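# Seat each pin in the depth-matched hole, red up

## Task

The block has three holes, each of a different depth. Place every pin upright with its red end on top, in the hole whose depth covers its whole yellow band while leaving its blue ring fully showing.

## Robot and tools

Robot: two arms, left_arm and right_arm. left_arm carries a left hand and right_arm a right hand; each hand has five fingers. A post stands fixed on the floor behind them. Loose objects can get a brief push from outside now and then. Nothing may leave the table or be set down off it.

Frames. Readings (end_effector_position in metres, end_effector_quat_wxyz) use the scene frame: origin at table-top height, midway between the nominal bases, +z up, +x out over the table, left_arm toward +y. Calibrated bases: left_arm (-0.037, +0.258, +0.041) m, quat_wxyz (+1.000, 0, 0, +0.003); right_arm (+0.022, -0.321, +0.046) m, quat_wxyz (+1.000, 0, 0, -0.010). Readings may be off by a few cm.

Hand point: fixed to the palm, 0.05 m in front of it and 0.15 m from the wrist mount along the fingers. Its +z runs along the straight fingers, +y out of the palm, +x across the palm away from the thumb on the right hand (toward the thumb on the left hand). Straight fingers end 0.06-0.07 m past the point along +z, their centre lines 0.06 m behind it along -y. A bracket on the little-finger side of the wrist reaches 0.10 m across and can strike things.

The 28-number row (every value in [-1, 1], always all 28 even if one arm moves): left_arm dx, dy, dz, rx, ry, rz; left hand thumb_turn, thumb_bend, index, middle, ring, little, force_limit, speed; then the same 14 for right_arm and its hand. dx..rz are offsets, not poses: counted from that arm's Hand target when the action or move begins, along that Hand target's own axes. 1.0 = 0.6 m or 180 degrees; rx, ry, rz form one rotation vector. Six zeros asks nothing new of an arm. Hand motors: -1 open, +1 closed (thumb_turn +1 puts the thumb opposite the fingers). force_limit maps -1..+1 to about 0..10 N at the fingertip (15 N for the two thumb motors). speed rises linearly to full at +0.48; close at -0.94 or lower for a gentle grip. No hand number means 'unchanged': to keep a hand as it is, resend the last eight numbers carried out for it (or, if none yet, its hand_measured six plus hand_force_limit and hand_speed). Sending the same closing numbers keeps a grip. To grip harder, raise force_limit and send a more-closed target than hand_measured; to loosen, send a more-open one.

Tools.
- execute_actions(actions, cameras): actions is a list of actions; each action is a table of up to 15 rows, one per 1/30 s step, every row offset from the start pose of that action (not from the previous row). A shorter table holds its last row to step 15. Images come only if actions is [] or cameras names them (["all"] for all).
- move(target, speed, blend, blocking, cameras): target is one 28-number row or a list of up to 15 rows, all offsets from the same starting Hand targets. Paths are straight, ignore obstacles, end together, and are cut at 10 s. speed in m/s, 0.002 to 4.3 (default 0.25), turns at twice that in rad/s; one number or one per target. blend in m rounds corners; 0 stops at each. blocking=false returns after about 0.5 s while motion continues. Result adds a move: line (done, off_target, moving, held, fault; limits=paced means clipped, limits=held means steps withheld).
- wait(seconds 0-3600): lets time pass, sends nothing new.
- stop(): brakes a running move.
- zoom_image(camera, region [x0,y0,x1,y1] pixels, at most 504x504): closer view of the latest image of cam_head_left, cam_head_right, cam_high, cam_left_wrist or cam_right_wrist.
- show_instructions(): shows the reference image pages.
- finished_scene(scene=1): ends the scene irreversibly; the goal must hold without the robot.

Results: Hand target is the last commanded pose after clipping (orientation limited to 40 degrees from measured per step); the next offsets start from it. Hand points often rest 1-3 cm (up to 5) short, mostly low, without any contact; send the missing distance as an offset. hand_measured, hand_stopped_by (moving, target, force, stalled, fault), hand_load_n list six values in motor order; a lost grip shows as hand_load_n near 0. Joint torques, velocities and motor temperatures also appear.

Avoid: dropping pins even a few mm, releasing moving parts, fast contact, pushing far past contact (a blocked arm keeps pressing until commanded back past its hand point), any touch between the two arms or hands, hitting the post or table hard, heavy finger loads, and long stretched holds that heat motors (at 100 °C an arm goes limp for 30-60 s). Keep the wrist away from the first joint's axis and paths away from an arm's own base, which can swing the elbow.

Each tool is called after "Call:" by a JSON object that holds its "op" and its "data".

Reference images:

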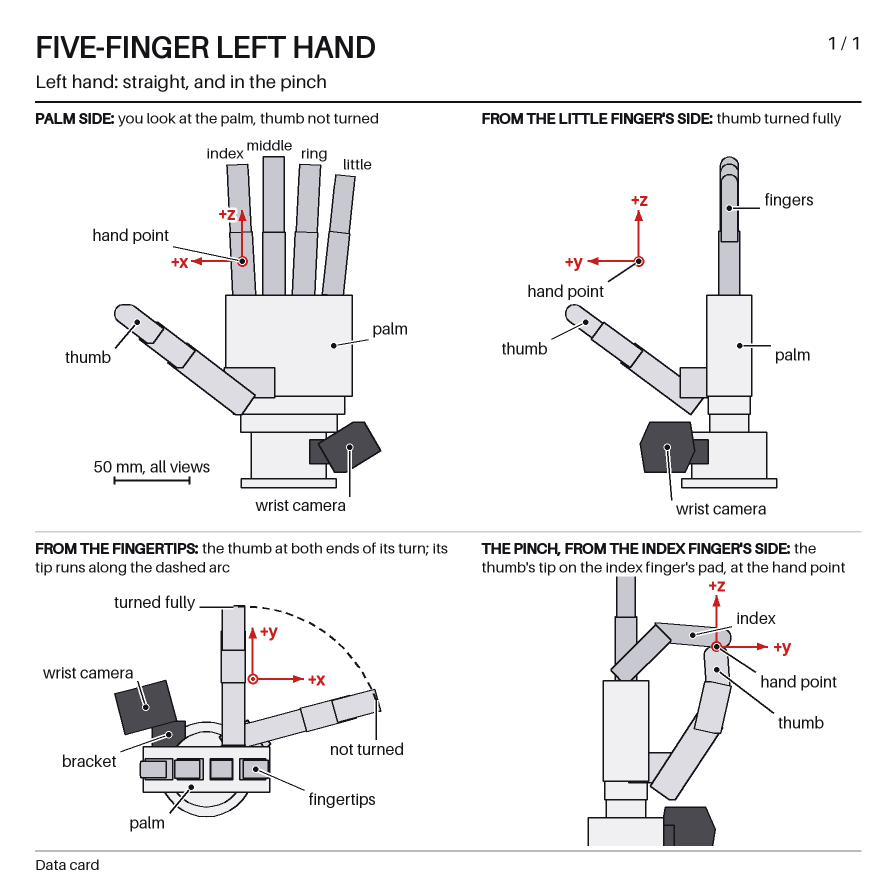

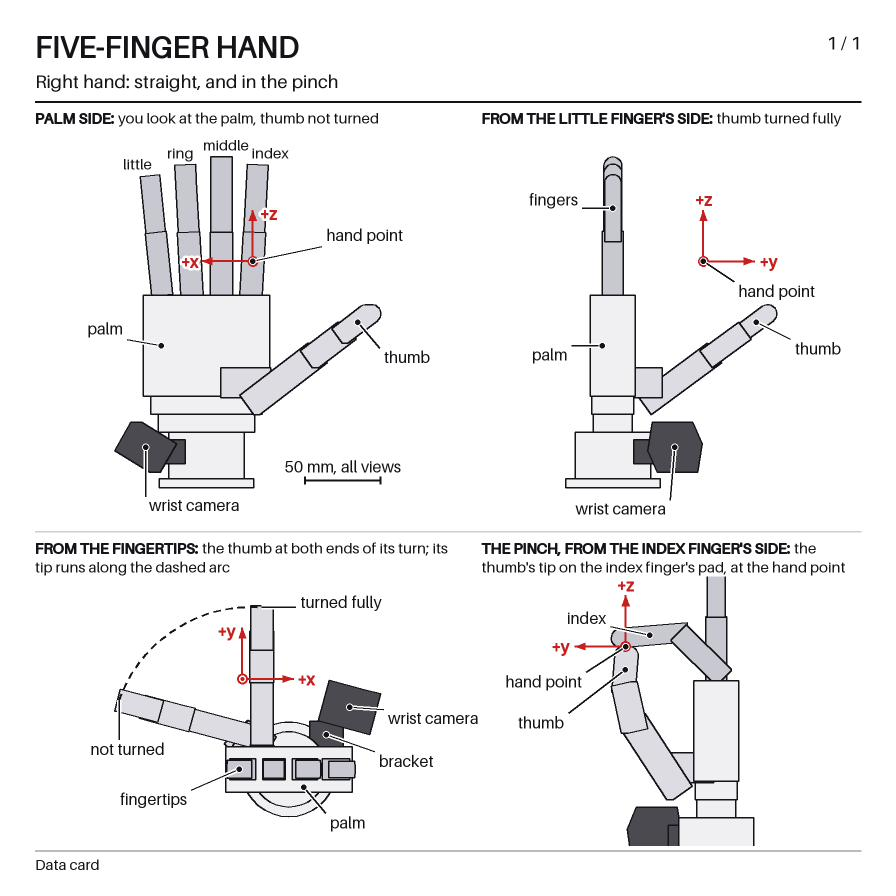

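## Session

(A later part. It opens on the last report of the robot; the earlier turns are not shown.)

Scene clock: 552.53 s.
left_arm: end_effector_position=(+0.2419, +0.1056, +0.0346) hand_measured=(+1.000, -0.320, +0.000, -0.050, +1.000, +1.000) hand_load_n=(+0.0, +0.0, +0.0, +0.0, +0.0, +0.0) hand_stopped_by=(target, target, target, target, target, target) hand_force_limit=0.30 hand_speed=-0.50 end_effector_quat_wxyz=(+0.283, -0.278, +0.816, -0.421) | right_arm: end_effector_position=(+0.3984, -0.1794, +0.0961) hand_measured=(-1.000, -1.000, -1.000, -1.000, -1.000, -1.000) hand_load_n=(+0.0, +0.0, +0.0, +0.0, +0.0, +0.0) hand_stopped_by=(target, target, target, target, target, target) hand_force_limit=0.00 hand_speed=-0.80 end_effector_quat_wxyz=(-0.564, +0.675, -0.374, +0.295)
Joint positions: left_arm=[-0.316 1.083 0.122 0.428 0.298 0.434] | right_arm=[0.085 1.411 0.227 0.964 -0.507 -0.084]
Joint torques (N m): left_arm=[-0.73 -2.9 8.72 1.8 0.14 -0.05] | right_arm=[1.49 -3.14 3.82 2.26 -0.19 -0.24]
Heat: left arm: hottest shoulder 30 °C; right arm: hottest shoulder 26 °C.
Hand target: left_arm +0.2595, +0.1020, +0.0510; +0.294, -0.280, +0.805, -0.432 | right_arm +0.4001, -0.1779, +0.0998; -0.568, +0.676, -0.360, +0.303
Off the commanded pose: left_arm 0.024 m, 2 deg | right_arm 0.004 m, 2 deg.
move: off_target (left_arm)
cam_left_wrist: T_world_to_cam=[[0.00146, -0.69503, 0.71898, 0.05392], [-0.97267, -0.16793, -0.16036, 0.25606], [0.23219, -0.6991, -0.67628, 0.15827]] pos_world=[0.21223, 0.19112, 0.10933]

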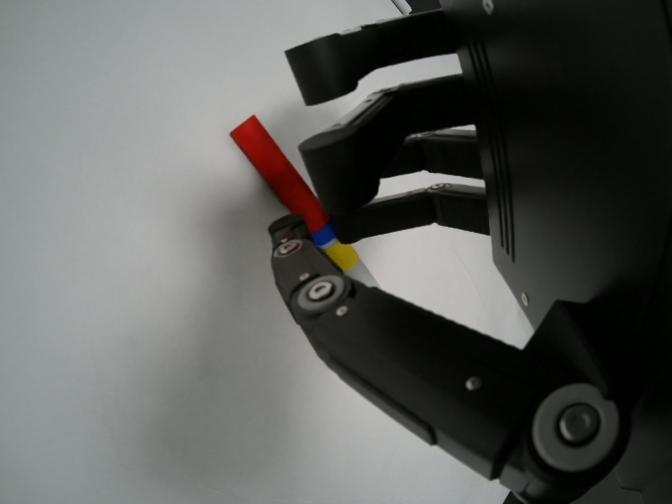

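Call:
{"op": "move", "data": {"target": [-0.01247,-0.01102,0.01623,0,0,0,1,-0.32,0.0,-0.05,1,1,0.3,-0.5,0,0,0,0,0,0,-1,-1,-1,-1,-1,-1,0,-0.8], "speed": 0.04, "cameras": ["cam_left_wrist"]}}

Call:
{"op": "zoom_image", "data": {"camera": "cam_left_wrist", "region": [180, 80, 420, 320]}}

Scene clock: 554.83 s.
left_arm: end_effector_position=(+0.2545, +0.1006, +0.0415) hand_measured=(+1.000, -0.320, +0.000, -0.050, +1.000, +1.000) hand_load_n=(+0.0, +0.0, +0.0, +0.0, +0.0, +0.0) hand_stopped_by=(target, target, target, target, target, target) hand_force_limit=0.30 hand_speed=-0.50 end_effector_quat_wxyz=(+0.284, -0.275, +0.814, -0.424) | right_arm: end_effector_position=(+0.3984, -0.1794, +0.0961) hand_measured=(-1.000, -1.000, -1.000, -1.000, -1.000, -1.000) hand_load_n=(+0.0, +0.0, +0.0, +0.0, +0.0, +0.0) hand_stopped_by=(target, target, target, target, target, target) hand_force_limit=0.00 hand_speed=-0.80 end_effector_quat_wxyz=(-0.564, +0.675, -0.374, +0.295)
Joint positions: left_arm=[-0.316 1.106 0.157 0.424 0.302 0.434] | right_arm=[0.085 1.411 0.227 0.964 -0.507 -0.084]
Joint torques (N m): left_arm=[-0.85 -1.32 9.02 2.25 0.1 -0.05] | right_arm=[1.67 -3.37 3.84 2.21 -0.18 -0.24]
Heat: left arm: hottest shoulder 30 °C; right arm: hottest shoulder 26 °C.
Hand target: left_arm +0.2727, +0.0990, +0.0540; +0.294, -0.280, +0.805, -0.432 | right_arm +0.4001, -0.1779, +0.0998; -0.568, +0.676, -0.360, +0.303
Off the commanded pose: left_arm 0.022 m, 2 deg | right_arm 0.004 m, 2 deg.
move: off_target (left_arm)
cam_left_wrist: T_world_to_cam=[[-0.00605, -0.69174, 0.72212, 0.04696], [-0.97225, -0.16482, -0.16602, 0.26849], [0.23386, -0.70309, -0.67155, 0.15643]] pos_world=[0.22475, 0.18672, 0.11572]

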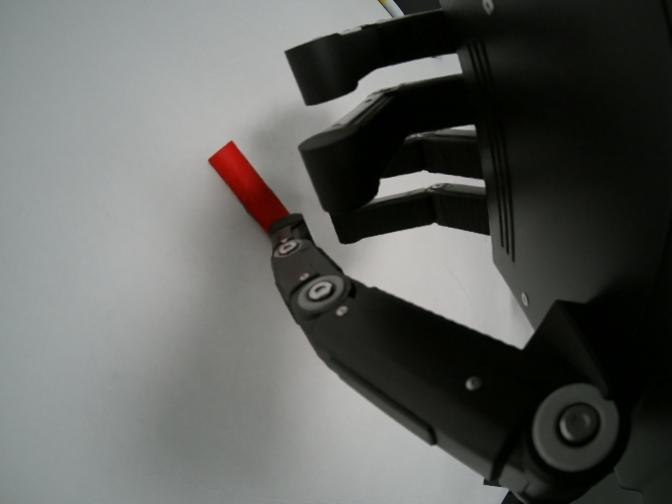

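Scaled by 2.100 from the camera's image (finer frame: 960x720).

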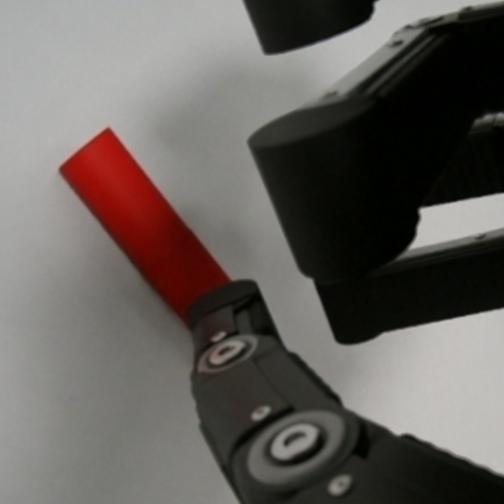

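Call:
{"op": "move", "data": {"target": [0.00444,0.01649,0.00868,0,0,0,1,-0.32,0.0,-0.05,1,1,0.3,-0.5,0,0,0,0,0,0,-1,-1,-1,-1,-1,-1,0,-0.8], "speed": 0.03, "cameras": ["cam_left_wrist"]}}

Call:
{"op": "zoom_image", "data": {"camera": "cam_left_wrist", "region": [180, 80, 420, 320]}}

Scene clock: 556.93 s.
left_arm: end_effector_position=(+0.2556, +0.1003, +0.0309) hand_measured=(+1.000, -0.320, +0.000, -0.050, +1.000, +1.000) hand_load_n=(+0.0, +0.5, +0.0, -0.5, +0.0, +0.0) hand_stopped_by=(target, target, target, target, target, target) hand_force_limit=0.30 hand_speed=-0.50 end_effector_quat_wxyz=(+0.279, -0.278, +0.817, -0.421) | right_arm: end_effector_position=(+0.3984, -0.1794, +0.0961) hand_measured=(-1.000, -1.000, -1.000, -1.000, -1.000, -1.000) hand_load_n=(-0.5, +0.0, +0.0, +0.0, +0.0, +0.0) hand_stopped_by=(target, target, target, target, target, target) hand_force_limit=0.00 hand_speed=-0.80 end_effector_quat_wxyz=(-0.564, +0.675, -0.374, +0.295)
Joint positions: left_arm=[-0.316 1.175 0.157 0.479 0.302 0.434] | right_arm=[0.085 1.411 0.227 0.964 -0.507 -0.084]
Joint torques (N m): left_arm=[-0.85 -2.2 7.35 3.32 0.12 -0.03] | right_arm=[1.73 -3.14 3.79 2.22 -0.18 -0.23]
Heat: left arm: hottest shoulder 30 °C; right arm: hottest shoulder 26 °C.
Hand target: left_arm +0.2727, +0.0990, +0.0425; +0.294, -0.280, +0.805, -0.432 | right_arm +0.4001, -0.1779, +0.0998; -0.568, +0.676, -0.360, +0.303
Off the commanded pose: left_arm 0.021 m, 2 deg | right_arm 0.004 m, 2 deg.
move: off_target (left_arm)
cam_left_wrist: T_world_to_cam=[[0.00348, -0.69483, 0.71917, 0.05236], [-0.97435, -0.16417, -0.1539, 0.26783], [0.225, -0.70019, -0.67758, 0.15093]] pos_world=[0.22682, 0.18603, 0.10583]

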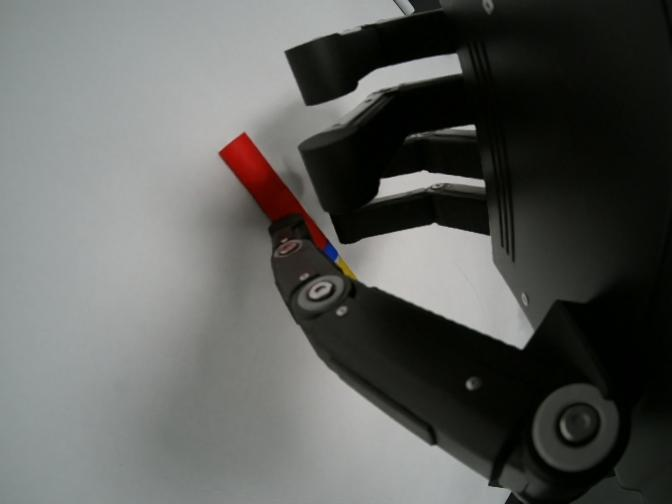

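Scaled by 2.100 from the camera's image (finer frame: 960x720).

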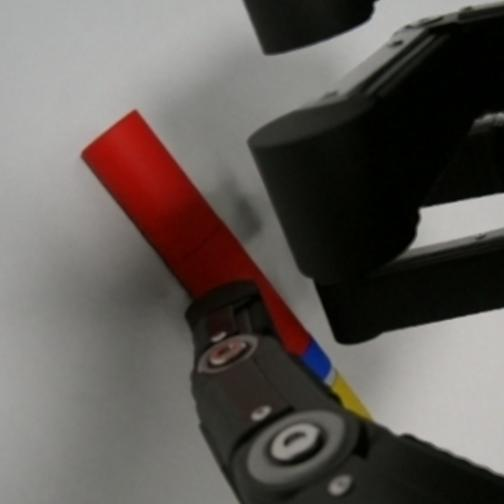

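Call:
{"op": "move", "data": {"target": [0.00386,0.01434,0.00755,0,0,0,1,-0.32,0.0,-0.05,1,1,0.3,-0.5,0,0,0,0,0,0,-1,-1,-1,-1,-1,-1,0,-0.8], "speed": 0.03, "cameras": ["cam_left_wrist"]}}

Call:
{"op": "zoom_image", "data": {"camera": "cam_left_wrist", "region": [180, 80, 420, 320]}}

Scene clock: 558.30 s.
left_arm: end_effector_position=(+0.2605, +0.0987, +0.0251) hand_measured=(+1.000, -0.320, +0.000, -0.050, +1.000, +1.000) hand_load_n=(+0.0, +0.0, +0.0, +0.0, +0.0, +0.0) hand_stopped_by=(target, target, target, target, target, target) hand_force_limit=0.30 hand_speed=-0.50 end_effector_quat_wxyz=(+0.283, -0.276, +0.815, -0.424) | right_arm: end_effector_position=(+0.3984, -0.1794, +0.0961) hand_measured=(-1.000, -1.000, -1.000, -1.000, -1.000, -1.000) hand_load_n=(+0.0, +0.0, +0.0, +0.0, +0.0, +0.0) hand_stopped_by=(target, target, target, target, target, target) hand_force_limit=0.00 hand_speed=-0.80 end_effector_quat_wxyz=(-0.564, +0.675, -0.374, +0.295)
Joint positions: left_arm=[-0.316 1.241 0.157 0.556 0.302 0.434] | right_arm=[0.085 1.411 0.227 0.964 -0.507 -0.084]
Joint torques (N m): left_arm=[-0.97 -1.61 6.05 3.48 0.06 -0.02] | right_arm=[1.61 -3.08 3.81 2.25 -0.19 -0.24]
Heat: left arm: hottest shoulder 30 °C; right arm: hottest shoulder 26 °C.
Hand target: left_arm +0.2727, +0.0990, +0.0326; +0.294, -0.280, +0.805, -0.432 | right_arm +0.4001, -0.1779, +0.0998; -0.568, +0.676, -0.360, +0.303
Off the commanded pose: left_arm 0.014 m, 2 deg | right_arm 0.004 m, 2 deg.
move: off_target (left_arm)
cam_left_wrist: T_world_to_cam=[[-0.00394, -0.69249, 0.72142, 0.0571], [-0.97274, -0.16462, -0.16334, 0.27129], [0.23187, -0.7024, -0.67296, 0.14311]] pos_world=[0.23094, 0.18472, 0.09942]

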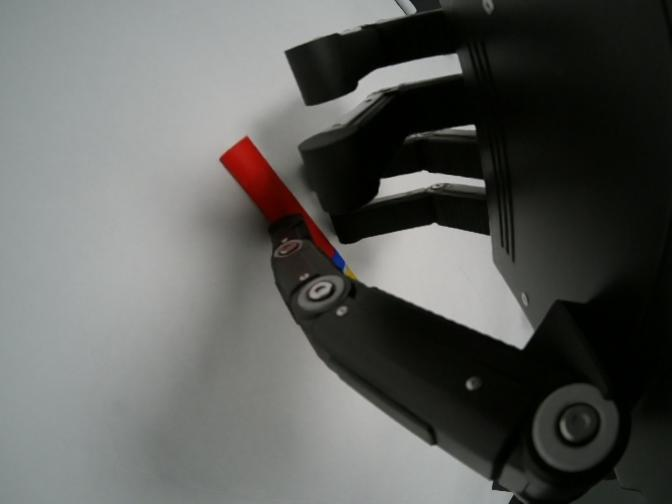

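Scaled by 2.100 from the camera's image (finer frame: 960x720).

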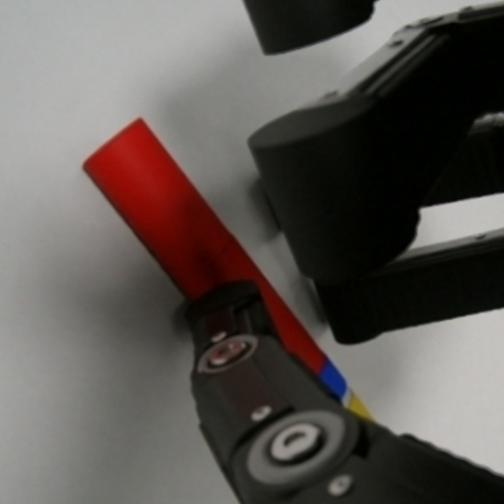

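Call:
{"op": "move", "data": {"target": [0.00205,0.00399,-0.00861,0,0,0,1,-0.32,0.0,-0.05,1,1,0.3,-0.5,0,0,0,0,0,0,-1,-1,-1,-1,-1,-1,0,-0.8], "speed": 0.03}}

Scene clock: 560.13 s.
left_arm: end_effector_position=(+0.2605, +0.0989, +0.0252) hand_measured=(+1.000, -0.320, +0.000, -0.050, +1.000, +1.000) hand_load_n=(+0.0, +0.0, +0.0, +0.0, +0.0, +0.0) hand_stopped_by=(target, target, target, target, target, target) hand_force_limit=0.30 hand_speed=-0.50 end_effector_quat_wxyz=(+0.282, -0.276, +0.815, -0.425) | right_arm: end_effector_position=(+0.3984, -0.1794, +0.0961) hand_measured=(-1.000, -1.000, -1.000, -1.000, -1.000, -1.000) hand_load_n=(+0.0, +0.0, +0.0, +0.0, +0.0, +0.0) hand_stopped_by=(target, target, target, target, target, target) hand_force_limit=0.00 hand_speed=-0.80 end_effector_quat_wxyz=(-0.564, +0.675, -0.374, +0.295)
Joint positions: left_arm=[-0.313 1.241 0.157 0.556 0.307 0.434] | right_arm=[0.085 1.411 0.227 0.964 -0.507 -0.084]
Joint torques (N m): left_arm=[-0.73 -3.72 4.9 3.12 0.16 0.01] | right_arm=[1.67 -3.14 3.82 2.22 -0.2 -0.23]
Heat: left arm: hottest shoulder 30 °C; right arm: hottest shoulder 26 °C.
Hand target: left_arm +0.2677, +0.1020, +0.0326; +0.294, -0.280, +0.805, -0.432 | right_arm +0.4001, -0.1779, +0.0998; -0.568, +0.676, -0.360, +0.303
Off the commanded pose: left_arm 0.011 m, 2 deg | right_arm 0.004 m, 2 deg.
move: off_target (left_arm)

Call:
{"op": "move", "data": {"target": [[-0.00363,-0.01465,-0.0144,0,0,0,1,-0.32,0.0,-0.05,1,1,0.3,-0.5,0,0,0,0,0,0,-1,-1,-1,-1,-1,-1,0,-0.8],[0.00138,0.00398,-0.0046,0,0,0,1,-0.32,0.0,-0.05,1,1,0.3,-0.5,0,0,0,0,0,0,-1,-1,-1,-1,-1,-1,0,-0.8]], "speed": 0.03, "cameras": ["cam_left_wrist"]}}

Call:
{"op": "zoom_image", "data": {"camera": "cam_left_wrist", "region": [180, 80, 420, 320]}}

Scene clock: 562.77 s.
left_arm: end_effector_position=(+0.2595, +0.0999, +0.0292) hand_measured=(+1.000, -0.320, +0.000, -0.050, +1.000, +1.000) hand_load_n=(+0.0, +0.0, +0.0, +0.0, +0.0, +0.0) hand_stopped_by=(target, target, target, target, target, target) hand_force_limit=0.30 hand_speed=-0.50 end_effector_quat_wxyz=(+0.286, -0.275, +0.812, -0.428) | right_arm: end_effector_position=(+0.3984, -0.1794, +0.0961) hand_measured=(-1.000, -1.000, -1.000, -1.000, -1.000, -1.000) hand_load_n=(+0.0, +0.0, +0.0, +0.0, +0.0, +0.0) hand_stopped_by=(target, target, target, target, target, target) hand_force_limit=0.00 hand_speed=-0.80 end_effector_quat_wxyz=(-0.564, +0.675, -0.374, +0.295)
Joint positions: left_arm=[-0.308 1.216 0.15 0.551 0.312 0.434] | right_arm=[0.085 1.411 0.227 0.964 -0.507 -0.084]
Joint torques (N m): left_arm=[-0.79 -2.26 4.86 3.4 0.15 -0.01] | right_arm=[1.44 -3.25 3.79 2.24 -0.19 -0.24]
Heat: left arm: hottest shoulder 30 °C; right arm: hottest shoulder 26 °C.
Hand target: left_arm +0.2647, +0.1040, +0.0316; +0.294, -0.280, +0.805, -0.432 | right_arm +0.4001, -0.1779, +0.0998; -0.568, +0.676, -0.360, +0.303
Off the commanded pose: left_arm 0.007 m, 1 deg | right_arm 0.004 m, 2 deg.
move: done
cam_left_wrist: T_world_to_cam=[[-0.01158, -0.68661, 0.72693, 0.05613], [-0.97104, -0.16578, -0.17205, 0.27109], [0.23864, -0.70787, -0.66481, 0.14555]] pos_world=[0.22916, 0.18651, 0.10261]

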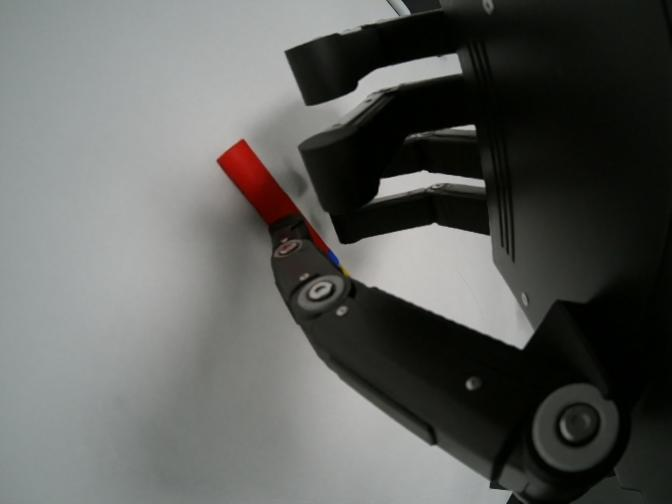

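Scaled by 2.100 from the camera's image (finer frame: 960x720).

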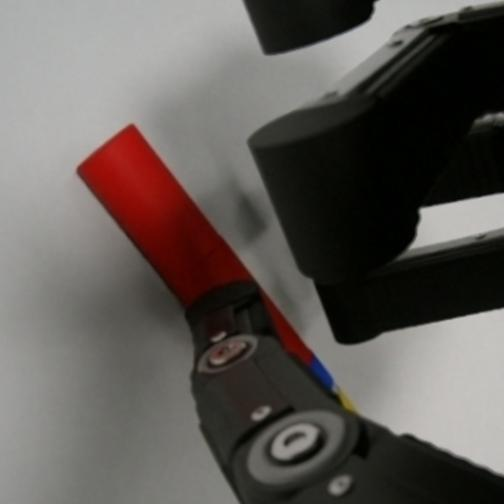

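Call:
{"op": "move", "data": {"target": [[-0.00032,-0.0035,-0.01522,0,0,0,1,-0.32,0.0,-0.05,1,1,0.3,-0.5,0,0,0,0,0,0,-1,-1,-1,-1,-1,-1,0,-0.8],[0.0025,0.0094,-0.0044,0,0,0,1,-0.32,0.0,-0.05,1,1,0.3,-0.5,0,0,0,0,0,0,-1,-1,-1,-1,-1,-1,0,-0.8]], "speed": 0.03, "cameras": ["cam_left_wrist"]}}

Call:
{"op": "zoom_image", "data": {"camera": "cam_left_wrist", "region": [180, 80, 420, 320]}}

Scene clock: 565.27 s.
left_arm: end_effector_position=(+0.2554, +0.1031, +0.0252) hand_measured=(+1.000, -0.320, +0.000, -0.050, +1.000, +1.000) hand_load_n=(+0.0, +0.0, +0.0, +0.0, +0.0, +0.0) hand_stopped_by=(target, target, target, target, target, target) hand_force_limit=0.30 hand_speed=-0.50 end_effector_quat_wxyz=(+0.285, -0.277, +0.811, -0.429) | right_arm: end_effector_position=(+0.3984, -0.1794, +0.0961) hand_measured=(-1.000, -1.000, -1.000, -1.000, -1.000, -1.000) hand_load_n=(+0.0, +0.0, -0.5, +0.0, +0.0, -0.5) hand_stopped_by=(target, target, target, target, target, target) hand_force_limit=0.00 hand_speed=-0.80 end_effector_quat_wxyz=(-0.564, +0.675, -0.374, +0.295)
Joint positions: left_arm=[-0.297 1.227 0.134 0.576 0.321 0.434] | right_arm=[0.085 1.411 0.227 0.964 -0.507 -0.084]
Joint torques (N m): left_arm=[-1.26 -2.08 4.68 3.28 0.09 0.07] | right_arm=[1.49 -3.08 3.85 2.22 -0.19 -0.22]
Heat: left arm: hottest shoulder 30 °C; right arm: hottest shoulder 26 °C.
Hand target: left_arm +0.2607, +0.1070, +0.0276; +0.294, -0.280, +0.805, -0.432 | right_arm +0.4001, -0.1779, +0.0998; -0.568, +0.676, -0.360, +0.303
Off the commanded pose: left_arm 0.007 m, 1 deg | right_arm 0.004 m, 2 deg.
move: done
cam_left_wrist: T_world_to_cam=[[-0.00773, -0.68379, 0.72964, 0.05986], [-0.97108, -0.16901, -0.16867, 0.26722], [0.23865, -0.70984, -0.6627, 0.14624]] pos_world=[0.22505, 0.1899, 0.09831]

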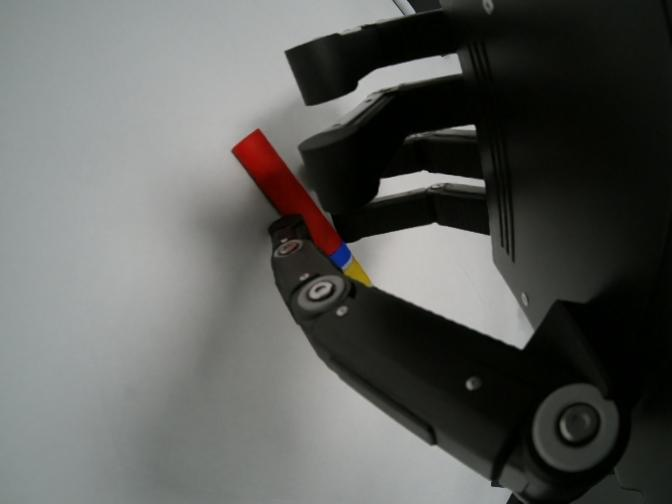

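Scaled by 2.100 from the camera's image (finer frame: 960x720).

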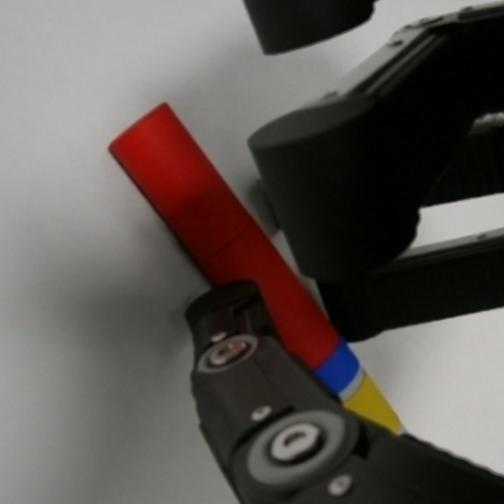

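Call:
{"op": "move", "data": {"target": [0.0021,0.0077,0.0041,0,0,0,1,-0.32,0.06,0.03,1,1,0.3,-0.85,0,0,0,0,0,0,-1,-1,-1,-1,-1,-1,0,-0.8], "speed": 0.02, "cameras": ["cam_left_wrist"]}}

Call:
{"op": "zoom_image", "data": {"camera": "cam_left_wrist", "region": [180, 80, 420, 320]}}

Scene clock: 566.60 s.
left_arm: end_effector_position=(+0.2576, +0.1024, +0.0223) hand_measured=(+1.000, -0.320, +0.060, +0.030, +1.000, +1.000) hand_load_n=(+0.0, +0.0, +0.0, -0.5, +0.0, +0.0) hand_stopped_by=(target, target, target, target, target, target) hand_force_limit=0.30 hand_speed=-0.85 end_effector_quat_wxyz=(+0.287, -0.276, +0.810, -0.431) | right_arm: end_effector_position=(+0.3984, -0.1794, +0.0961) hand_measured=(-1.000, -1.000, -1.000, -1.000, -1.000, -1.000) hand_load_n=(-0.5, +0.0, +0.0, +0.0, -0.5, +0.0) hand_stopped_by=(target, target, target, target, target, target) hand_force_limit=0.00 hand_speed=-0.80 end_effector_quat_wxyz=(-0.564, +0.675, -0.374, +0.295)
Joint positions: left_arm=[-0.297 1.264 0.133 0.622 0.321 0.434] | right_arm=[0.085 1.411 0.227 0.964 -0.507 -0.084]
Joint torques (N m): left_arm=[-0.79 -2.2 4.12 3.12 0.08 0.09] | right_arm=[1.67 -3.08 3.81 2.24 -0.18 -0.23]
Heat: left arm: hottest shoulder 30 °C; right arm: hottest shoulder 26 °C.
Hand target: left_arm +0.2607, +0.1070, +0.0222; +0.294, -0.280, +0.805, -0.432 | right_arm +0.4001, -0.1779, +0.0998; -0.568, +0.676, -0.360, +0.303
Off the commanded pose: left_arm 0.006 m, 1 deg | right_arm 0.004 m, 2 deg.
move: done
cam_left_wrist: T_world_to_cam=[[-0.01309, -0.68222, 0.73103, 0.06273], [-0.9698, -0.1694, -0.17545, 0.26857], [0.24353, -0.71125, -0.6594, 0.14215]] pos_world=[0.22666, 0.1894, 0.095]

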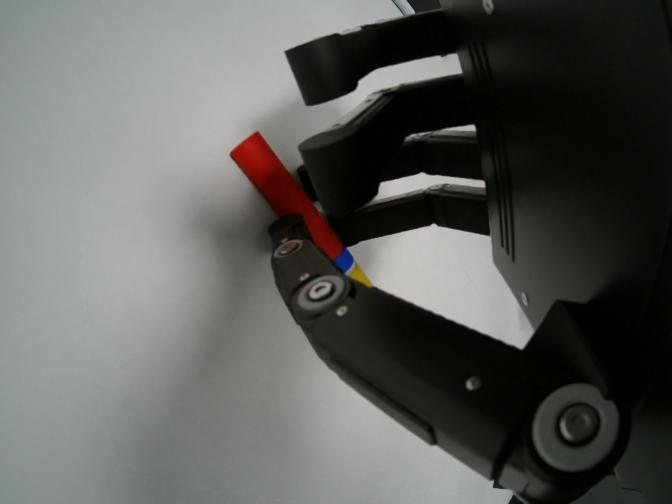

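Scaled by 2.100 from the camera's image (finer frame: 960x720).

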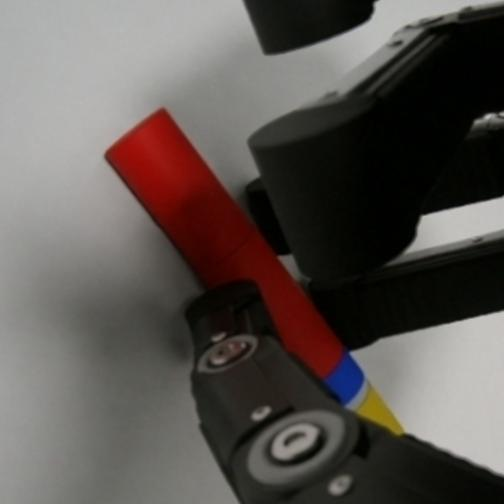

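Call:
{"op": "execute_actions", "data": {"actions": [[[0.00116,0.0043,0.00226,0,0,0,1,-0.32,0.12,0.09,1,1,0.3,-0.9,0,0,0,0,0,0,-1,-1,-1,-1,-1,-1,0,-0.8]],[[0,0,0,0,0,0,1,-0.32,0.13,0.10,1,1,0.3,-0.9,0,0,0,0,0,0,-1,-1,-1,-1,-1,-1,0,-0.8]]]}}

Scene clock: 569.27 s.
left_arm: end_effector_position=(+0.2587, +0.1018, +0.0206) hand_measured=(+1.000, -0.320, +0.130, +0.100, +1.000, +1.000) hand_load_n=(+0.0, +0.0, +0.0, +0.0, +0.0, +0.0) hand_stopped_by=(target, target, target, target, target, target) hand_force_limit=0.30 hand_speed=-0.90 end_effector_quat_wxyz=(+0.289, -0.274, +0.808, -0.433) | right_arm: end_effector_position=(+0.3984, -0.1794, +0.0961) hand_measured=(-1.000, -1.000, -1.000, -1.000, -1.000, -1.000) hand_load_n=(+0.0, +0.0, +0.0, +0.0, +0.0, +0.0) hand_stopped_by=(target, target, target, target, target, target) hand_force_limit=0.00 hand_speed=-0.80 end_effector_quat_wxyz=(-0.564, +0.675, -0.374, +0.295)
Joint positions: left_arm=[-0.297 1.287 0.131 0.652 0.322 0.434] | right_arm=[0.085 1.411 0.227 0.964 -0.507 -0.084]
Joint torques (N m): left_arm=[-1.2 -1.85 3.95 3.23 0.03 0.03] | right_arm=[1.61 -3.14 3.79 2.18 -0.18 -0.23]
Heat: left arm: hottest shoulder 30 °C; right arm: hottest shoulder 26 °C.
Hand target: left_arm +0.2607, +0.1070, +0.0192; +0.294, -0.280, +0.805, -0.432 | right_arm +0.4001, -0.1779, +0.0998; -0.568, +0.676, -0.360, +0.303
Off the commanded pose: left_arm 0.006 m, 1 deg | right_arm 0.004 m, 2 deg.
Step readings (end_effector_position of left_arm | right_arm):
0: (+0.2576, +0.1024, +0.0223) | (+0.3984, -0.1794, +0.0961)
1: (+0.2576, +0.1024, +0.0221) | (+0.3984, -0.1794, +0.0961)
2: (+0.2580, +0.1023, +0.0222) | (+0.3984, -0.1794, +0.0961)
4: (+0.2581, +0.1020, +0.0217) | (+0.3984, -0.1794, +0.0961)
8: (+0.2589, +0.1017, +0.0213) | (+0.3984, -0.1794, +0.0961)
15: (+0.2590, +0.1017, +0.0211) | (+0.3984, -0.1794, +0.0961)
16: (+0.2590, +0.1017, +0.0211) | (+0.3984, -0.1794, +0.0961)
17: (+0.2590, +0.1017, +0.0211) | (+0.3984, -0.1794, +0.0961)
19: (+0.2590, +0.1017, +0.0211) | (+0.3984, -0.1794, +0.0961)
23: (+0.2587, +0.1018, +0.0206) | (+0.3984, -0.1794, +0.0961)
30: (+0.2587, +0.1018, +0.0206) | (+0.3984, -0.1794, +0.0961)

Call:
{"op": "execute_actions", "data": {"actions": [[[0.00116,0.0043,0.00226,0,0,0,1,-0.32,0.14,0.11,1,1,0.3,-0.9,0,0,0,0,0,0,-1,-1,-1,-1,-1,-1,0,-0.8]],[[0,0,0,0,0,0,1,-0.32,0.14,0.11,1,1,0.3,-0.9,0,0,0,0,0,0,-1,-1,-1,-1,-1,-1,0,-0.8]]], "cameras": ["cam_left_wrist"]}}

Call:
{"op": "zoom_image", "data": {"camera": "cam_left_wrist", "region": [180, 80, 420, 320]}}

Scene clock: 571.13 s.
left_arm: end_effector_position=(+0.2606, +0.1006, +0.0202) hand_measured=(+1.000, -0.320, +0.140, +0.110, +1.000, +1.000) hand_load_n=(+0.0, +0.0, +0.0, -1.0, +0.0, +0.0) hand_stopped_by=(target, target, target, target, target, target) hand_force_limit=0.30 hand_speed=-0.90 end_effector_quat_wxyz=(+0.291, -0.272, +0.807, -0.436) | right_arm: end_effector_position=(+0.3984, -0.1794, +0.0961) hand_measured=(-1.000, -1.000, -1.000, -1.000, -1.000, -1.000) hand_load_n=(+0.0, +0.0, +0.0, +0.0, +0.0, +0.0) hand_stopped_by=(target, target, target, target, target, target) hand_force_limit=0.00 hand_speed=-0.80 end_effector_quat_wxyz=(-0.564, +0.675, -0.374, +0.295)
Joint positions: left_arm=[-0.297 1.307 0.131 0.681 0.325 0.434] | right_arm=[0.085 1.411 0.227 0.964 -0.507 -0.084]
Joint torques (N m): left_arm=[-1.38 -1.9 3.62 2.97 0.02 0.05] | right_arm=[1.67 -3.37 3.84 2.19 -0.19 -0.22]
Heat: left arm: hottest shoulder 30 °C; right arm: hottest shoulder 26 °C.
Hand target: left_arm +0.2607, +0.1070, +0.0162; +0.294, -0.280, +0.805, -0.432 | right_arm +0.4001, -0.1779, +0.0998; -0.568, +0.676, -0.360, +0.303
Off the commanded pose: left_arm 0.008 m, 1 deg | right_arm 0.004 m, 2 deg.
Step readings (end_effector_position of left_arm | right_arm):
0: (+0.2587, +0.1018, +0.0206) | (+0.3984, -0.1794, +0.0961)
1: (+0.2590, +0.1017, +0.0209) | (+0.3984, -0.1794, +0.0961)
2: (+0.2593, +0.1016, +0.0211) | (+0.3984, -0.1794, +0.0961)
4: (+0.2601, +0.1014, +0.0208) | (+0.3984, -0.1794, +0.0961)
8: (+0.2606, +0.1007, +0.0204) | (+0.3984, -0.1794, +0.0961)
15: (+0.2606, +0.1006, +0.0202) | (+0.3984, -0.1794, +0.0961)
16: (+0.2606, +0.1006, +0.0202) | (+0.3984, -0.1794, +0.0961)
17: (+0.2606, +0.1006, +0.0202) | (+0.3984, -0.1794, +0.0961)
19: (+0.2606, +0.1006, +0.0202) | (+0.3984, -0.1794, +0.0961)
23: (+0.2606, +0.1006, +0.0202) | (+0.3984, -0.1794, +0.0961)
30: (+0.2606, +0.1006, +0.0202) | (+0.3984, -0.1794, +0.0961)
cam_left_wrist: T_world_to_cam=[[-0.02616, -0.67733, 0.73521, 0.06584], [-0.96792, -0.16668, -0.18799, 0.2704], [0.24988, -0.71655, -0.65125, 0.1375]] pos_world=[0.22909, 0.18819, 0.09198]

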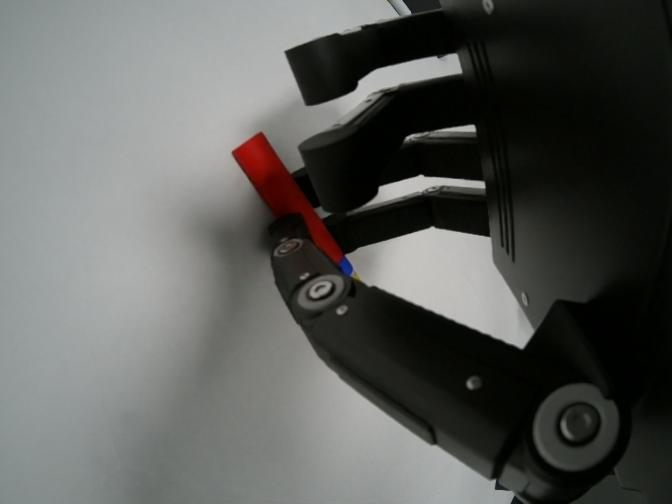

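Scaled by 2.100 from the camera's image (finer frame: 960x720).

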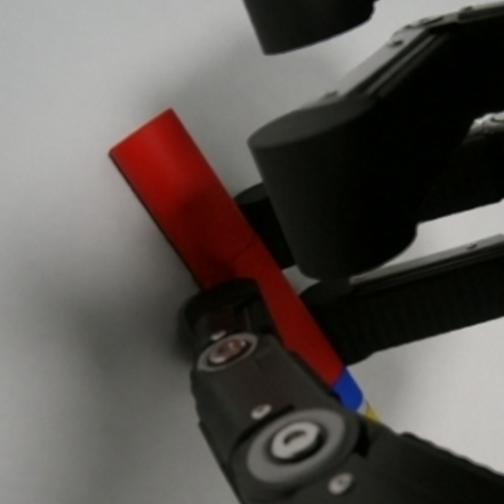

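Call:
{"op": "execute_actions", "data": {"actions": [[[0,0,0,0,0,0,1,-0.32,0.27,0.24,1,1,-0.4,-0.95,0,0,0,0,0,0,-1,-1,-1,-1,-1,-1,0,-0.8]],[[0,0,0,0,0,0,1,-0.32,0.27,0.24,1,1,-0.4,-0.95,0,0,0,0,0,0,-1,-1,-1,-1,-1,-1,0,-0.8]]]}}

Scene clock: 573.17 s.
left_arm: end_effector_position=(+0.2608, +0.1009, +0.0202) hand_measured=(+1.000, -0.320, +0.182, +0.142, +1.000, +1.000) hand_load_n=(-0.5, +4.0, +3.0, +2.5, +0.0, +0.0) hand_stopped_by=(target, target, force, force, target, target) hand_force_limit=-0.40 hand_speed=-0.95 end_effector_quat_wxyz=(+0.292, -0.272, +0.807, -0.436) | right_arm: end_effector_position=(+0.3984, -0.1794, +0.0961) hand_measured=(-1.000, -1.000, -1.000, -1.000, -1.000, -1.000) hand_load_n=(+0.0, +0.0, +0.0, +0.0, +0.0, +0.0) hand_stopped_by=(target, target, target, target, target, target) hand_force_limit=0.00 hand_speed=-0.80 end_effector_quat_wxyz=(-0.564, +0.675, -0.374, +0.295)
Joint positions: left_arm=[-0.297 1.307 0.131 0.681 0.324 0.434] | right_arm=[0.085 1.411 0.227 0.964 -0.507 -0.084]
Joint torques (N m): left_arm=[-1.08 -1.9 3.59 2.96 0.02 0.07] | right_arm=[1.67 -3.02 3.79 2.25 -0.19 -0.23]
Heat: left arm: hottest shoulder 30 °C; right arm: hottest shoulder 26 °C.
Hand target: left_arm +0.2607, +0.1070, +0.0162; +0.294, -0.280, +0.805, -0.432 | right_arm +0.4001, -0.1779, +0.0998; -0.568, +0.676, -0.360, +0.303
Off the commanded pose: left_arm 0.007 m, 1 deg | right_arm 0.004 m, 2 deg.
Step readings (end_effector_position of left_arm | right_arm):
0: (+0.2606, +0.1006, +0.0202) | (+0.3984, -0.1794, +0.0961)
1: (+0.2606, +0.1006, +0.0202) | (+0.3984, -0.1794, +0.0961)
2: (+0.2606, +0.1006, +0.0202) | (+0.3984, -0.1794, +0.0961)
4: (+0.2606, +0.1006, +0.0202) | (+0.3984, -0.1794, +0.0961)
8: (+0.2608, +0.1009, +0.0202) | (+0.3984, -0.1794, +0.0961)
15: (+0.2608, +0.1009, +0.0202) | (+0.3984, -0.1794, +0.0961)
16: (+0.2608, +0.1009, +0.0202) | (+0.3984, -0.1794, +0.0961)
17: (+0.2608, +0.1009, +0.0202) | (+0.3984, -0.1794, +0.0961)
19: (+0.2608, +0.1009, +0.0202) | (+0.3984, -0.1794, +0.0961)
23: (+0.2608, +0.1009, +0.0202) | (+0.3984, -0.1794, +0.0961)
30: (+0.2608, +0.1009, +0.0202) | (+0.3984, -0.1794, +0.0961)

Call:
{"op": "execute_actions", "data": {"actions": [[[0.00116,0.0043,0.00226,0,0,0,1,-0.32,0.27,0.24,1,1,-0.4,-0.95,0,0,0,0,0,0,-1,-1,-1,-1,-1,-1,0,-0.8]],[[0,0,0,0,0,0,1,-0.32,0.27,0.24,1,1,-0.4,-0.95,0,0,0,0,0,0,-1,-1,-1,-1,-1,-1,0,-0.8]]]}}

Scene clock: 574.83 s.
left_arm: end_effector_position=(+0.2621, +0.0999, +0.0198) hand_measured=(+1.000, -0.320, +0.182, +0.142, +1.000, +1.000) hand_load_n=(-1.0, +3.5, +3.0, +2.5, +0.0, +0.0) hand_stopped_by=(target, target, force, force, target, target) hand_force_limit=-0.40 hand_speed=-0.95 end_effector_quat_wxyz=(+0.294, -0.270, +0.805, -0.439) | right_arm: end_effector_position=(+0.3984, -0.1794, +0.0961) hand_measured=(-1.000, -1.000, -1.000, -1.000, -1.000, -1.000) hand_load_n=(+0.0, +0.0, +0.0, +0.0, +0.0, +0.0) hand_stopped_by=(target, target, target, target, target, target) hand_force_limit=0.00 hand_speed=-0.80 end_effector_quat_wxyz=(-0.564, +0.675, -0.374, +0.295)
Joint positions: left_arm=[-0.297 1.325 0.13 0.711 0.327 0.434] | right_arm=[0.085 1.411 0.227 0.964 -0.507 -0.084]
Joint torques (N m): left_arm=[-1.08 -2.02 3.52 2.74 0.01 0.06] | right_arm=[1.2 -3.25 3.82 2.24 -0.18 -0.24]
Heat: left arm: hottest shoulder 30 °C; right arm: hottest shoulder 26 °C.
Hand target: left_arm +0.2607, +0.1070, +0.0132; +0.294, -0.280, +0.805, -0.432 | right_arm +0.4001, -0.1779, +0.0998; -0.568, +0.676, -0.360, +0.303
Off the commanded pose: left_arm 0.010 m, 1 deg | right_arm 0.004 m, 2 deg.
Step readings (end_effector_position of left_arm | right_arm):
0: (+0.2608, +0.1009, +0.0202) | (+0.3984, -0.1794, +0.0961)
1: (+0.2611, +0.1008, +0.0205) | (+0.3984, -0.1794, +0.0961)
2: (+0.2601, +0.1011, +0.0193) | (+0.3984, -0.1794, +0.0961)
4: (+0.2612, +0.1005, +0.0199) | (+0.3984, -0.1794, +0.0961)
8: (+0.2620, +0.0999, +0.0199) | (+0.3984, -0.1794, +0.0961)
15: (+0.2621, +0.0999, +0.0198) | (+0.3984, -0.1794, +0.0961)
16: (+0.2621, +0.0999, +0.0198) | (+0.3984, -0.1794, +0.0961)
17: (+0.2621, +0.0999, +0.0198) | (+0.3984, -0.1794, +0.0961)
19: (+0.2621, +0.0999, +0.0198) | (+0.3984, -0.1794, +0.0961)
23: (+0.2621, +0.0999, +0.0198) | (+0.3984, -0.1794, +0.0961)
30: (+0.2621, +0.0999, +0.0198) | (+0.3984, -0.1794, +0.0961)

Call:
{"op": "execute_actions", "data": {"actions": [[[0,0,0,0,0,0,1,-0.32,0.30,0.26,1,1,0.5,-0.96,0,0,0,0,0,0,-1,-1,-1,-1,-1,-1,0,-0.8]],[[0,0,0,0,0,0,1,-0.32,0.30,0.26,1,1,0.5,-0.96,0,0,0,0,0,0,-1,-1,-1,-1,-1,-1,0,-0.8]]], "cameras": ["cam_left_wrist"]}}

Call:
{"op": "zoom_image", "data": {"camera": "cam_left_wrist", "region": [180, 80, 420, 320]}}

Scene clock: 576.67 s.
left_arm: end_effector_position=(+0.2625, +0.1001, +0.0200) hand_measured=(+1.000, -0.322, +0.216, +0.162, +1.000, +1.000) hand_load_n=(-1.0, +12.5, +7.5, +6.5, +0.0, +0.5) hand_stopped_by=(target, target, force, force, target, target) hand_force_limit=0.50 hand_speed=-0.96 end_effector_quat_wxyz=(+0.295, -0.270, +0.805, -0.439) | right_arm: end_effector_position=(+0.3984, -0.1794, +0.0961) hand_measured=(-1.000, -1.000, -1.000, -1.000, -1.000, -1.000) hand_load_n=(-0.5, +0.0, +0.0, +0.0, +0.0, +0.0) hand_stopped_by=(target, target, target, target, target, target) hand_force_limit=0.00 hand_speed=-0.80 end_effector_quat_wxyz=(-0.564, +0.675, -0.374, +0.295)
Joint positions: left_arm=[-0.297 1.325 0.13 0.712 0.325 0.434] | right_arm=[0.085 1.411 0.227 0.964 -0.507 -0.084]
Joint torques (N m): left_arm=[-0.85 -1.79 3.49 2.56 0.04 0.07] | right_arm=[1.55 -3.08 3.82 2.15 -0.18 -0.23]
Heat: left arm: hottest shoulder 30 °C; right arm: hottest shoulder 26 °C.
Hand target: left_arm +0.2607, +0.1070, +0.0132; +0.294, -0.280, +0.805, -0.432 | right_arm +0.4001, -0.1779, +0.0998; -0.568, +0.676, -0.360, +0.303
Off the commanded pose: left_arm 0.010 m, 1 deg | right_arm 0.004 m, 2 deg.
Step readings (end_effector_position of left_arm | right_arm):
0: (+0.2621, +0.0999, +0.0198) | (+0.3984, -0.1794, +0.0961)
1: (+0.2621, +0.0999, +0.0198) | (+0.3984, -0.1794, +0.0961)
2: (+0.2621, +0.0999, +0.0198) | (+0.3984, -0.1794, +0.0961)
4: (+0.2621, +0.0999, +0.0198) | (+0.3984, -0.1794, +0.0961)
8: (+0.2623, +0.0998, +0.0201) | (+0.3984, -0.1794, +0.0961)
15: (+0.2625, +0.1001, +0.0200) | (+0.3984, -0.1794, +0.0961)
16: (+0.2625, +0.1001, +0.0200) | (+0.3984, -0.1794, +0.0961)
17: (+0.2625, +0.1001, +0.0200) | (+0.3984, -0.1794, +0.0961)
19: (+0.2625, +0.1001, +0.0200) | (+0.3984, -0.1794, +0.0961)
23: (+0.2625, +0.1001, +0.0200) | (+0.3984, -0.1794, +0.0961)
30: (+0.2625, +0.1001, +0.0200) | (+0.3984, -0.1794, +0.0961)
cam_left_wrist: T_world_to_cam=[[-0.03369, -0.67505, 0.737, 0.0674], [-0.96594, -0.1673, -0.19739, 0.2718], [0.25655, -0.71855, -0.64643, 0.13488]] pos_world=[0.23021, 0.18788, 0.09117]

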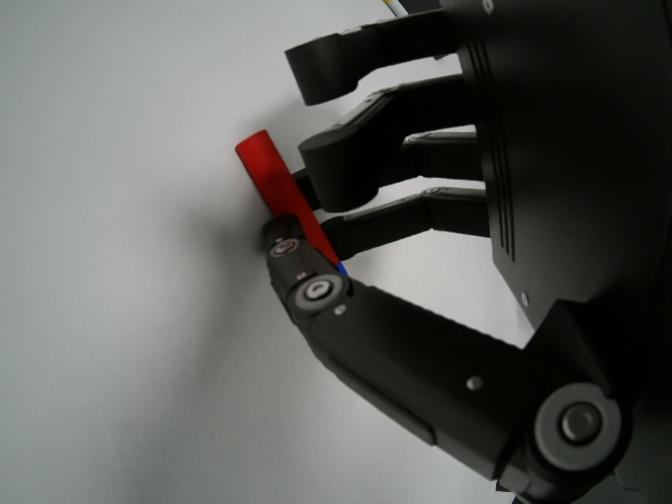

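Scaled by 2.100 from the camera's image (finer frame: 960x720).

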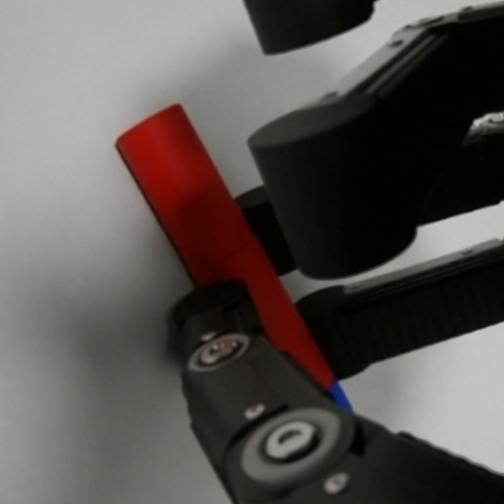

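Call:
{"op": "move", "data": {"target": [-0.00386,-0.01434,-0.00755,0,0,0,1,-0.32,0.30,0.26,1,1,0.5,-0.96,0,0,0,0,0,0,-1,-1,-1,-1,-1,-1,0,-0.8], "speed": 0.015}}

Scene clock: 578.20 s.
left_arm: end_effector_position=(+0.2601, +0.1024, +0.0230) hand_measured=(+1.000, -0.322, +0.218, +0.162, +1.000, +1.000) hand_load_n=(-0.5, +3.5, +1.5, +3.5, +0.0, +0.0) hand_stopped_by=(target, target, force, force, target, target) hand_force_limit=0.50 hand_speed=-0.96 end_effector_quat_wxyz=(+0.293, -0.274, +0.806, -0.435) | right_arm: end_effector_position=(+0.3984, -0.1794, +0.0961) hand_measured=(-1.000, -1.000, -1.000, -1.000, -1.000, -1.000) hand_load_n=(+0.0, +0.0, +0.0, +0.0, +0.0, +0.0) hand_stopped_by=(target, target, target, target, target, target) hand_force_limit=0.00 hand_speed=-0.80 end_effector_quat_wxyz=(-0.564, +0.675, -0.374, +0.295)
Joint positions: left_arm=[-0.294 1.279 0.13 0.655 0.322 0.434] | right_arm=[0.085 1.411 0.227 0.964 -0.507 -0.084]
Joint torques (N m): left_arm=[-0.91 -3.25 4.44 1.78 -0.01 0.04] | right_arm=[1.67 -3.02 3.75 2.19 -0.19 -0.24]
Heat: left arm: hottest shoulder 30 °C; right arm: hottest shoulder 26 °C.
Hand target: left_arm +0.2607, +0.1070, +0.0232; +0.294, -0.280, +0.805, -0.432 | right_arm +0.4001, -0.1779, +0.0998; -0.568, +0.676, -0.360, +0.303
Off the commanded pose: left_arm 0.005 m, 1 deg | right_arm 0.004 m, 2 deg.
move: done

Call:
{"op": "execute_actions", "data": {"actions": [[[0,0,0,0,0,0,1,-0.32,0.32,0.28,1,1,0.5,-0.96,0,0,0,0,0,0,-1,-1,-1,-1,-1,-1,0,-0.8]],[[0,0,0,0,0,0,1,-0.32,0.32,0.28,1,1,0.5,-0.96,0,0,0,0,0,0,-1,-1,-1,-1,-1,-1,0,-0.8]]], "cameras": ["cam_left_wrist","cam_right_wrist"]}}

Call:
{"op": "zoom_image", "data": {"camera": "cam_left_wrist", "region": [180, 80, 420, 320]}}

Call:
{"op": "zoom_image", "data": {"camera": "cam_right_wrist", "region": [260, 360, 420, 504]}}

Scene clock: 580.17 s.
left_arm: end_effector_position=(+0.2613, +0.1015, +0.0263) hand_measured=(+1.000, -0.320, +0.320, +0.280, +1.000, +1.000) hand_load_n=(+0.0, +1.0, +0.0, +2.0, +0.0, +0.0) hand_stopped_by=(target, target, target, target, target, target) hand_force_limit=0.50 hand_speed=-0.96 end_effector_quat_wxyz=(+0.296, -0.272, +0.804, -0.438) | right_arm: end_effector_position=(+0.3984, -0.1794, +0.0961) hand_measured=(-1.000, -1.000, -1.000, -1.000, -1.000, -1.000) hand_load_n=(+0.0, +0.0, +0.0, +0.0, +0.0, +0.0) hand_stopped_by=(target, target, target, target, target, target) hand_force_limit=0.00 hand_speed=-0.80 end_effector_quat_wxyz=(-0.564, +0.675, -0.374, +0.295)
Joint positions: left_arm=[-0.296 1.269 0.13 0.655 0.322 0.434] | right_arm=[0.085 1.411 0.227 0.964 -0.507 -0.084]
Joint torques (N m): left_arm=[-0.67 -2.61 4.48 1.65 0.04 0.05] | right_arm=[1.67 -3.19 3.75 2.24 -0.18 -0.25]
Heat: left arm: hottest shoulder 30 °C; right arm: hottest shoulder 26 °C.
Hand target: left_arm +0.2607, +0.1070, +0.0232; +0.294, -0.280, +0.805, -0.432 | right_arm +0.4001, -0.1779, +0.0998; -0.568, +0.676, -0.360, +0.303
Off the commanded pose: left_arm 0.006 m, 1 deg | right_arm 0.004 m, 2 deg.
Step readings (end_effector_position of left_arm | right_arm):
0: (+0.2601, +0.1024, +0.0230) | (+0.3984, -0.1794, +0.0961)
1: (+0.2601, +0.1024, +0.0230) | (+0.3984, -0.1794, +0.0961)
2: (+0.2601, +0.1024, +0.0230) | (+0.3984, -0.1794, +0.0961)
4: (+0.2603, +0.1024, +0.0235) | (+0.3984, -0.1794, +0.0961)
8: (+0.2605, +0.1023, +0.0240) | (+0.3984, -0.1794, +0.0961)
15: (+0.2612, +0.1021, +0.0254) | (+0.3984, -0.1794, +0.0961)
16: (+0.2612, +0.1021, +0.0254) | (+0.3984, -0.1794, +0.0961)
17: (+0.2612, +0.1021, +0.0254) | (+0.3984, -0.1794, +0.0961)
19: (+0.2612, +0.1021, +0.0254) | (+0.3984, -0.1794, +0.0961)
23: (+0.2614, +0.1021, +0.0259) | (+0.3984, -0.1794, +0.0961)
30: (+0.2613, +0.1015, +0.0263) | (+0.3984, -0.1794, +0.0961)
cam_left_wrist: T_world_to_cam=[[-0.03114, -0.67618, 0.73608, 0.06315], [-0.96515, -0.17111, -0.19801, 0.27231], [0.25984, -0.71659, -0.64728, 0.13925]] pos_world=[0.22861, 0.18908, 0.09757]
cam_right_wrist: T_world_to_cam=[[0.02684, -0.28561, -0.95797, 0.03487], [-0.89416, 0.42161, -0.15075, 0.44858], [0.44695, 0.86062, -0.24406, 0.1185]] pos_world=[0.3472, -0.28115, 0.12995]

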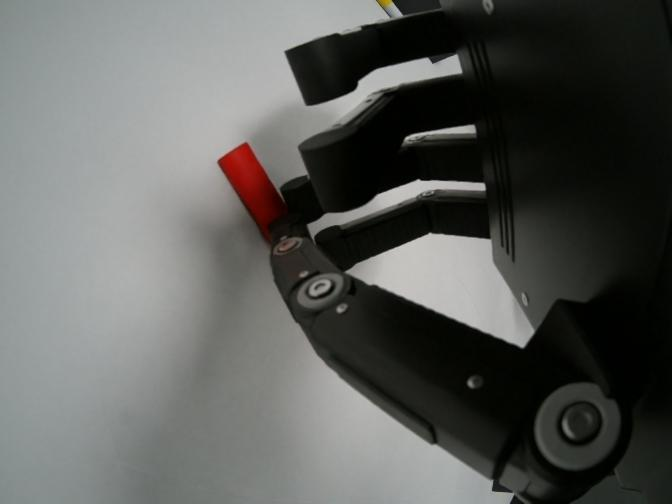

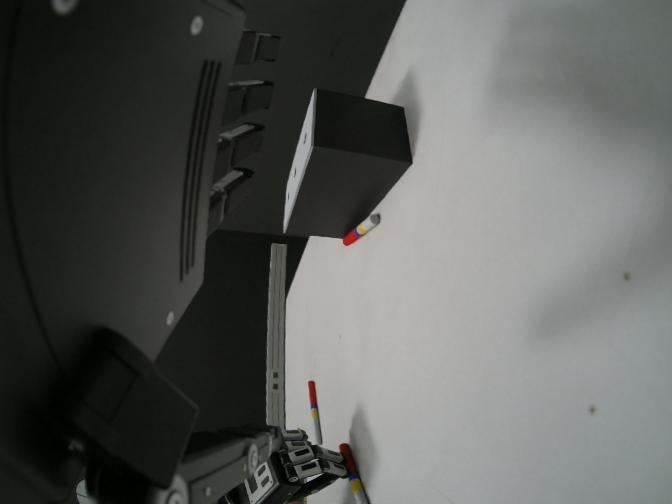

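Scaled by 2.100 from the camera's image (finer frame: 960x720).

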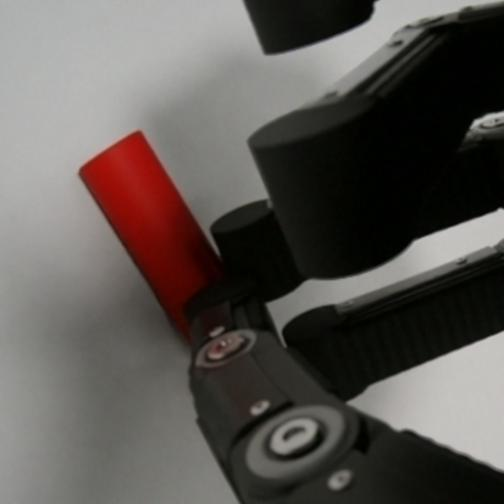

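Scaled by 3.150 from the camera's image (finer frame: 960x720).

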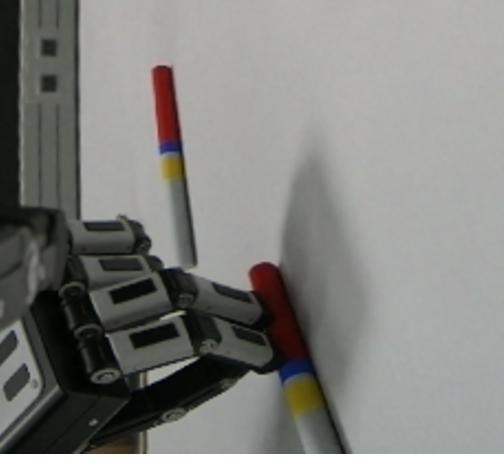

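Call:
{"op": "move", "data": {"target": [-0.0116,-0.043,-0.02264,0,0,0,1,-0.3,-0.06,-0.1,1,1,0.3,-0.3,0,0,0,0,0,0,-1,-1,-1,-1,-1,-1,0,-0.8], "speed": 0.05, "cameras": ["cam_left_wrist"]}}

Call:
{"op": "zoom_image", "data": {"camera": "cam_left_wrist", "region": [160, 100, 440, 380]}}

Scene clock: 584.83 s.
left_arm: end_effector_position=(+0.2434, +0.1074, +0.0374) hand_measured=(+1.000, -0.300, -0.060, -0.100, +1.000, +1.000) hand_load_n=(+0.0, +0.0, +0.0, +0.0, +0.0, +0.0) hand_stopped_by=(target, target, target, target, target, target) hand_force_limit=0.30 hand_speed=-0.30 end_effector_quat_wxyz=(+0.278, -0.281, +0.815, -0.424) | right_arm: end_effector_position=(+0.3984, -0.1794, +0.0961) hand_measured=(-1.000, -1.000, -1.000, -1.000, -1.000, -1.000) hand_load_n=(-0.5, +0.0, +0.0, +0.0, +0.0, +0.0) hand_stopped_by=(target, target, target, target, target, target) hand_force_limit=0.00 hand_speed=-0.80 end_effector_quat_wxyz=(-0.564, +0.675, -0.374, +0.295)
Joint positions: left_arm=[-0.294 1.071 0.13 0.404 0.322 0.434] | right_arm=[0.085 1.411 0.227 0.964 -0.507 -0.084]
Joint torques (N m): left_arm=[-1.08 -2.26 8.54 1.92 0.06 0.08] | right_arm=[1.61 -3.08 3.82 2.25 -0.21 -0.24]
Heat: left arm: hottest shoulder 30 °C; right arm: hottest shoulder 26 °C.
Hand target: left_arm +0.2608, +0.1070, +0.0532; +0.294, -0.280, +0.805, -0.432 | right_arm +0.4001, -0.1779, +0.0998; -0.568, +0.676, -0.360, +0.303
Off the commanded pose: left_arm 0.023 m, 2 deg | right_arm 0.004 m, 2 deg.
move: off_target (left_arm)
cam_left_wrist: T_world_to_cam=[[0.00753, -0.68736, 0.72628, 0.0506], [-0.97386, -0.16993, -0.15072, 0.25846], [0.22702, -0.70616, -0.67068, 0.163]] pos_world=[0.21432, 0.19381, 0.11153]

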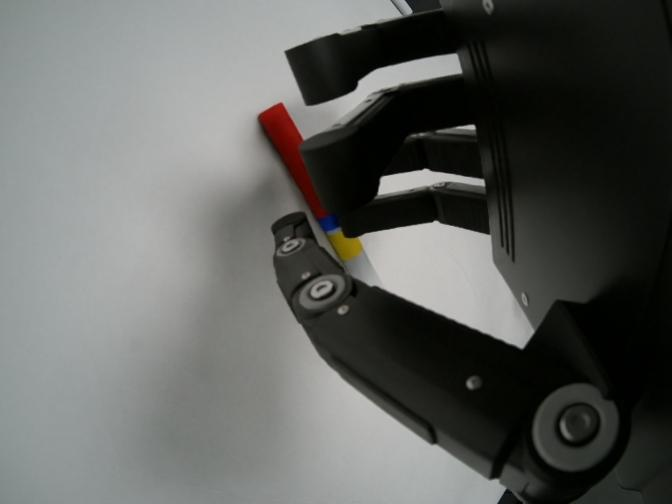

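Scaled by 1.800 from the camera's image (finer frame: 960x720).

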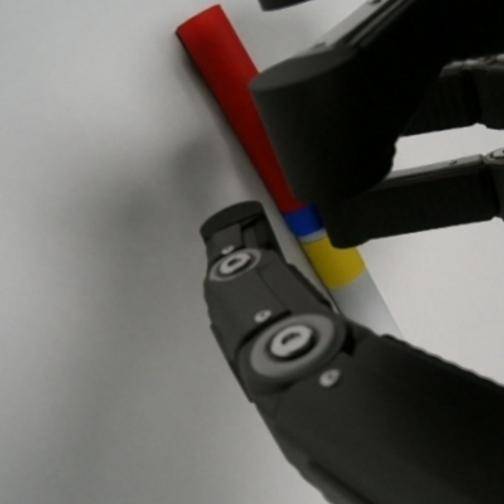

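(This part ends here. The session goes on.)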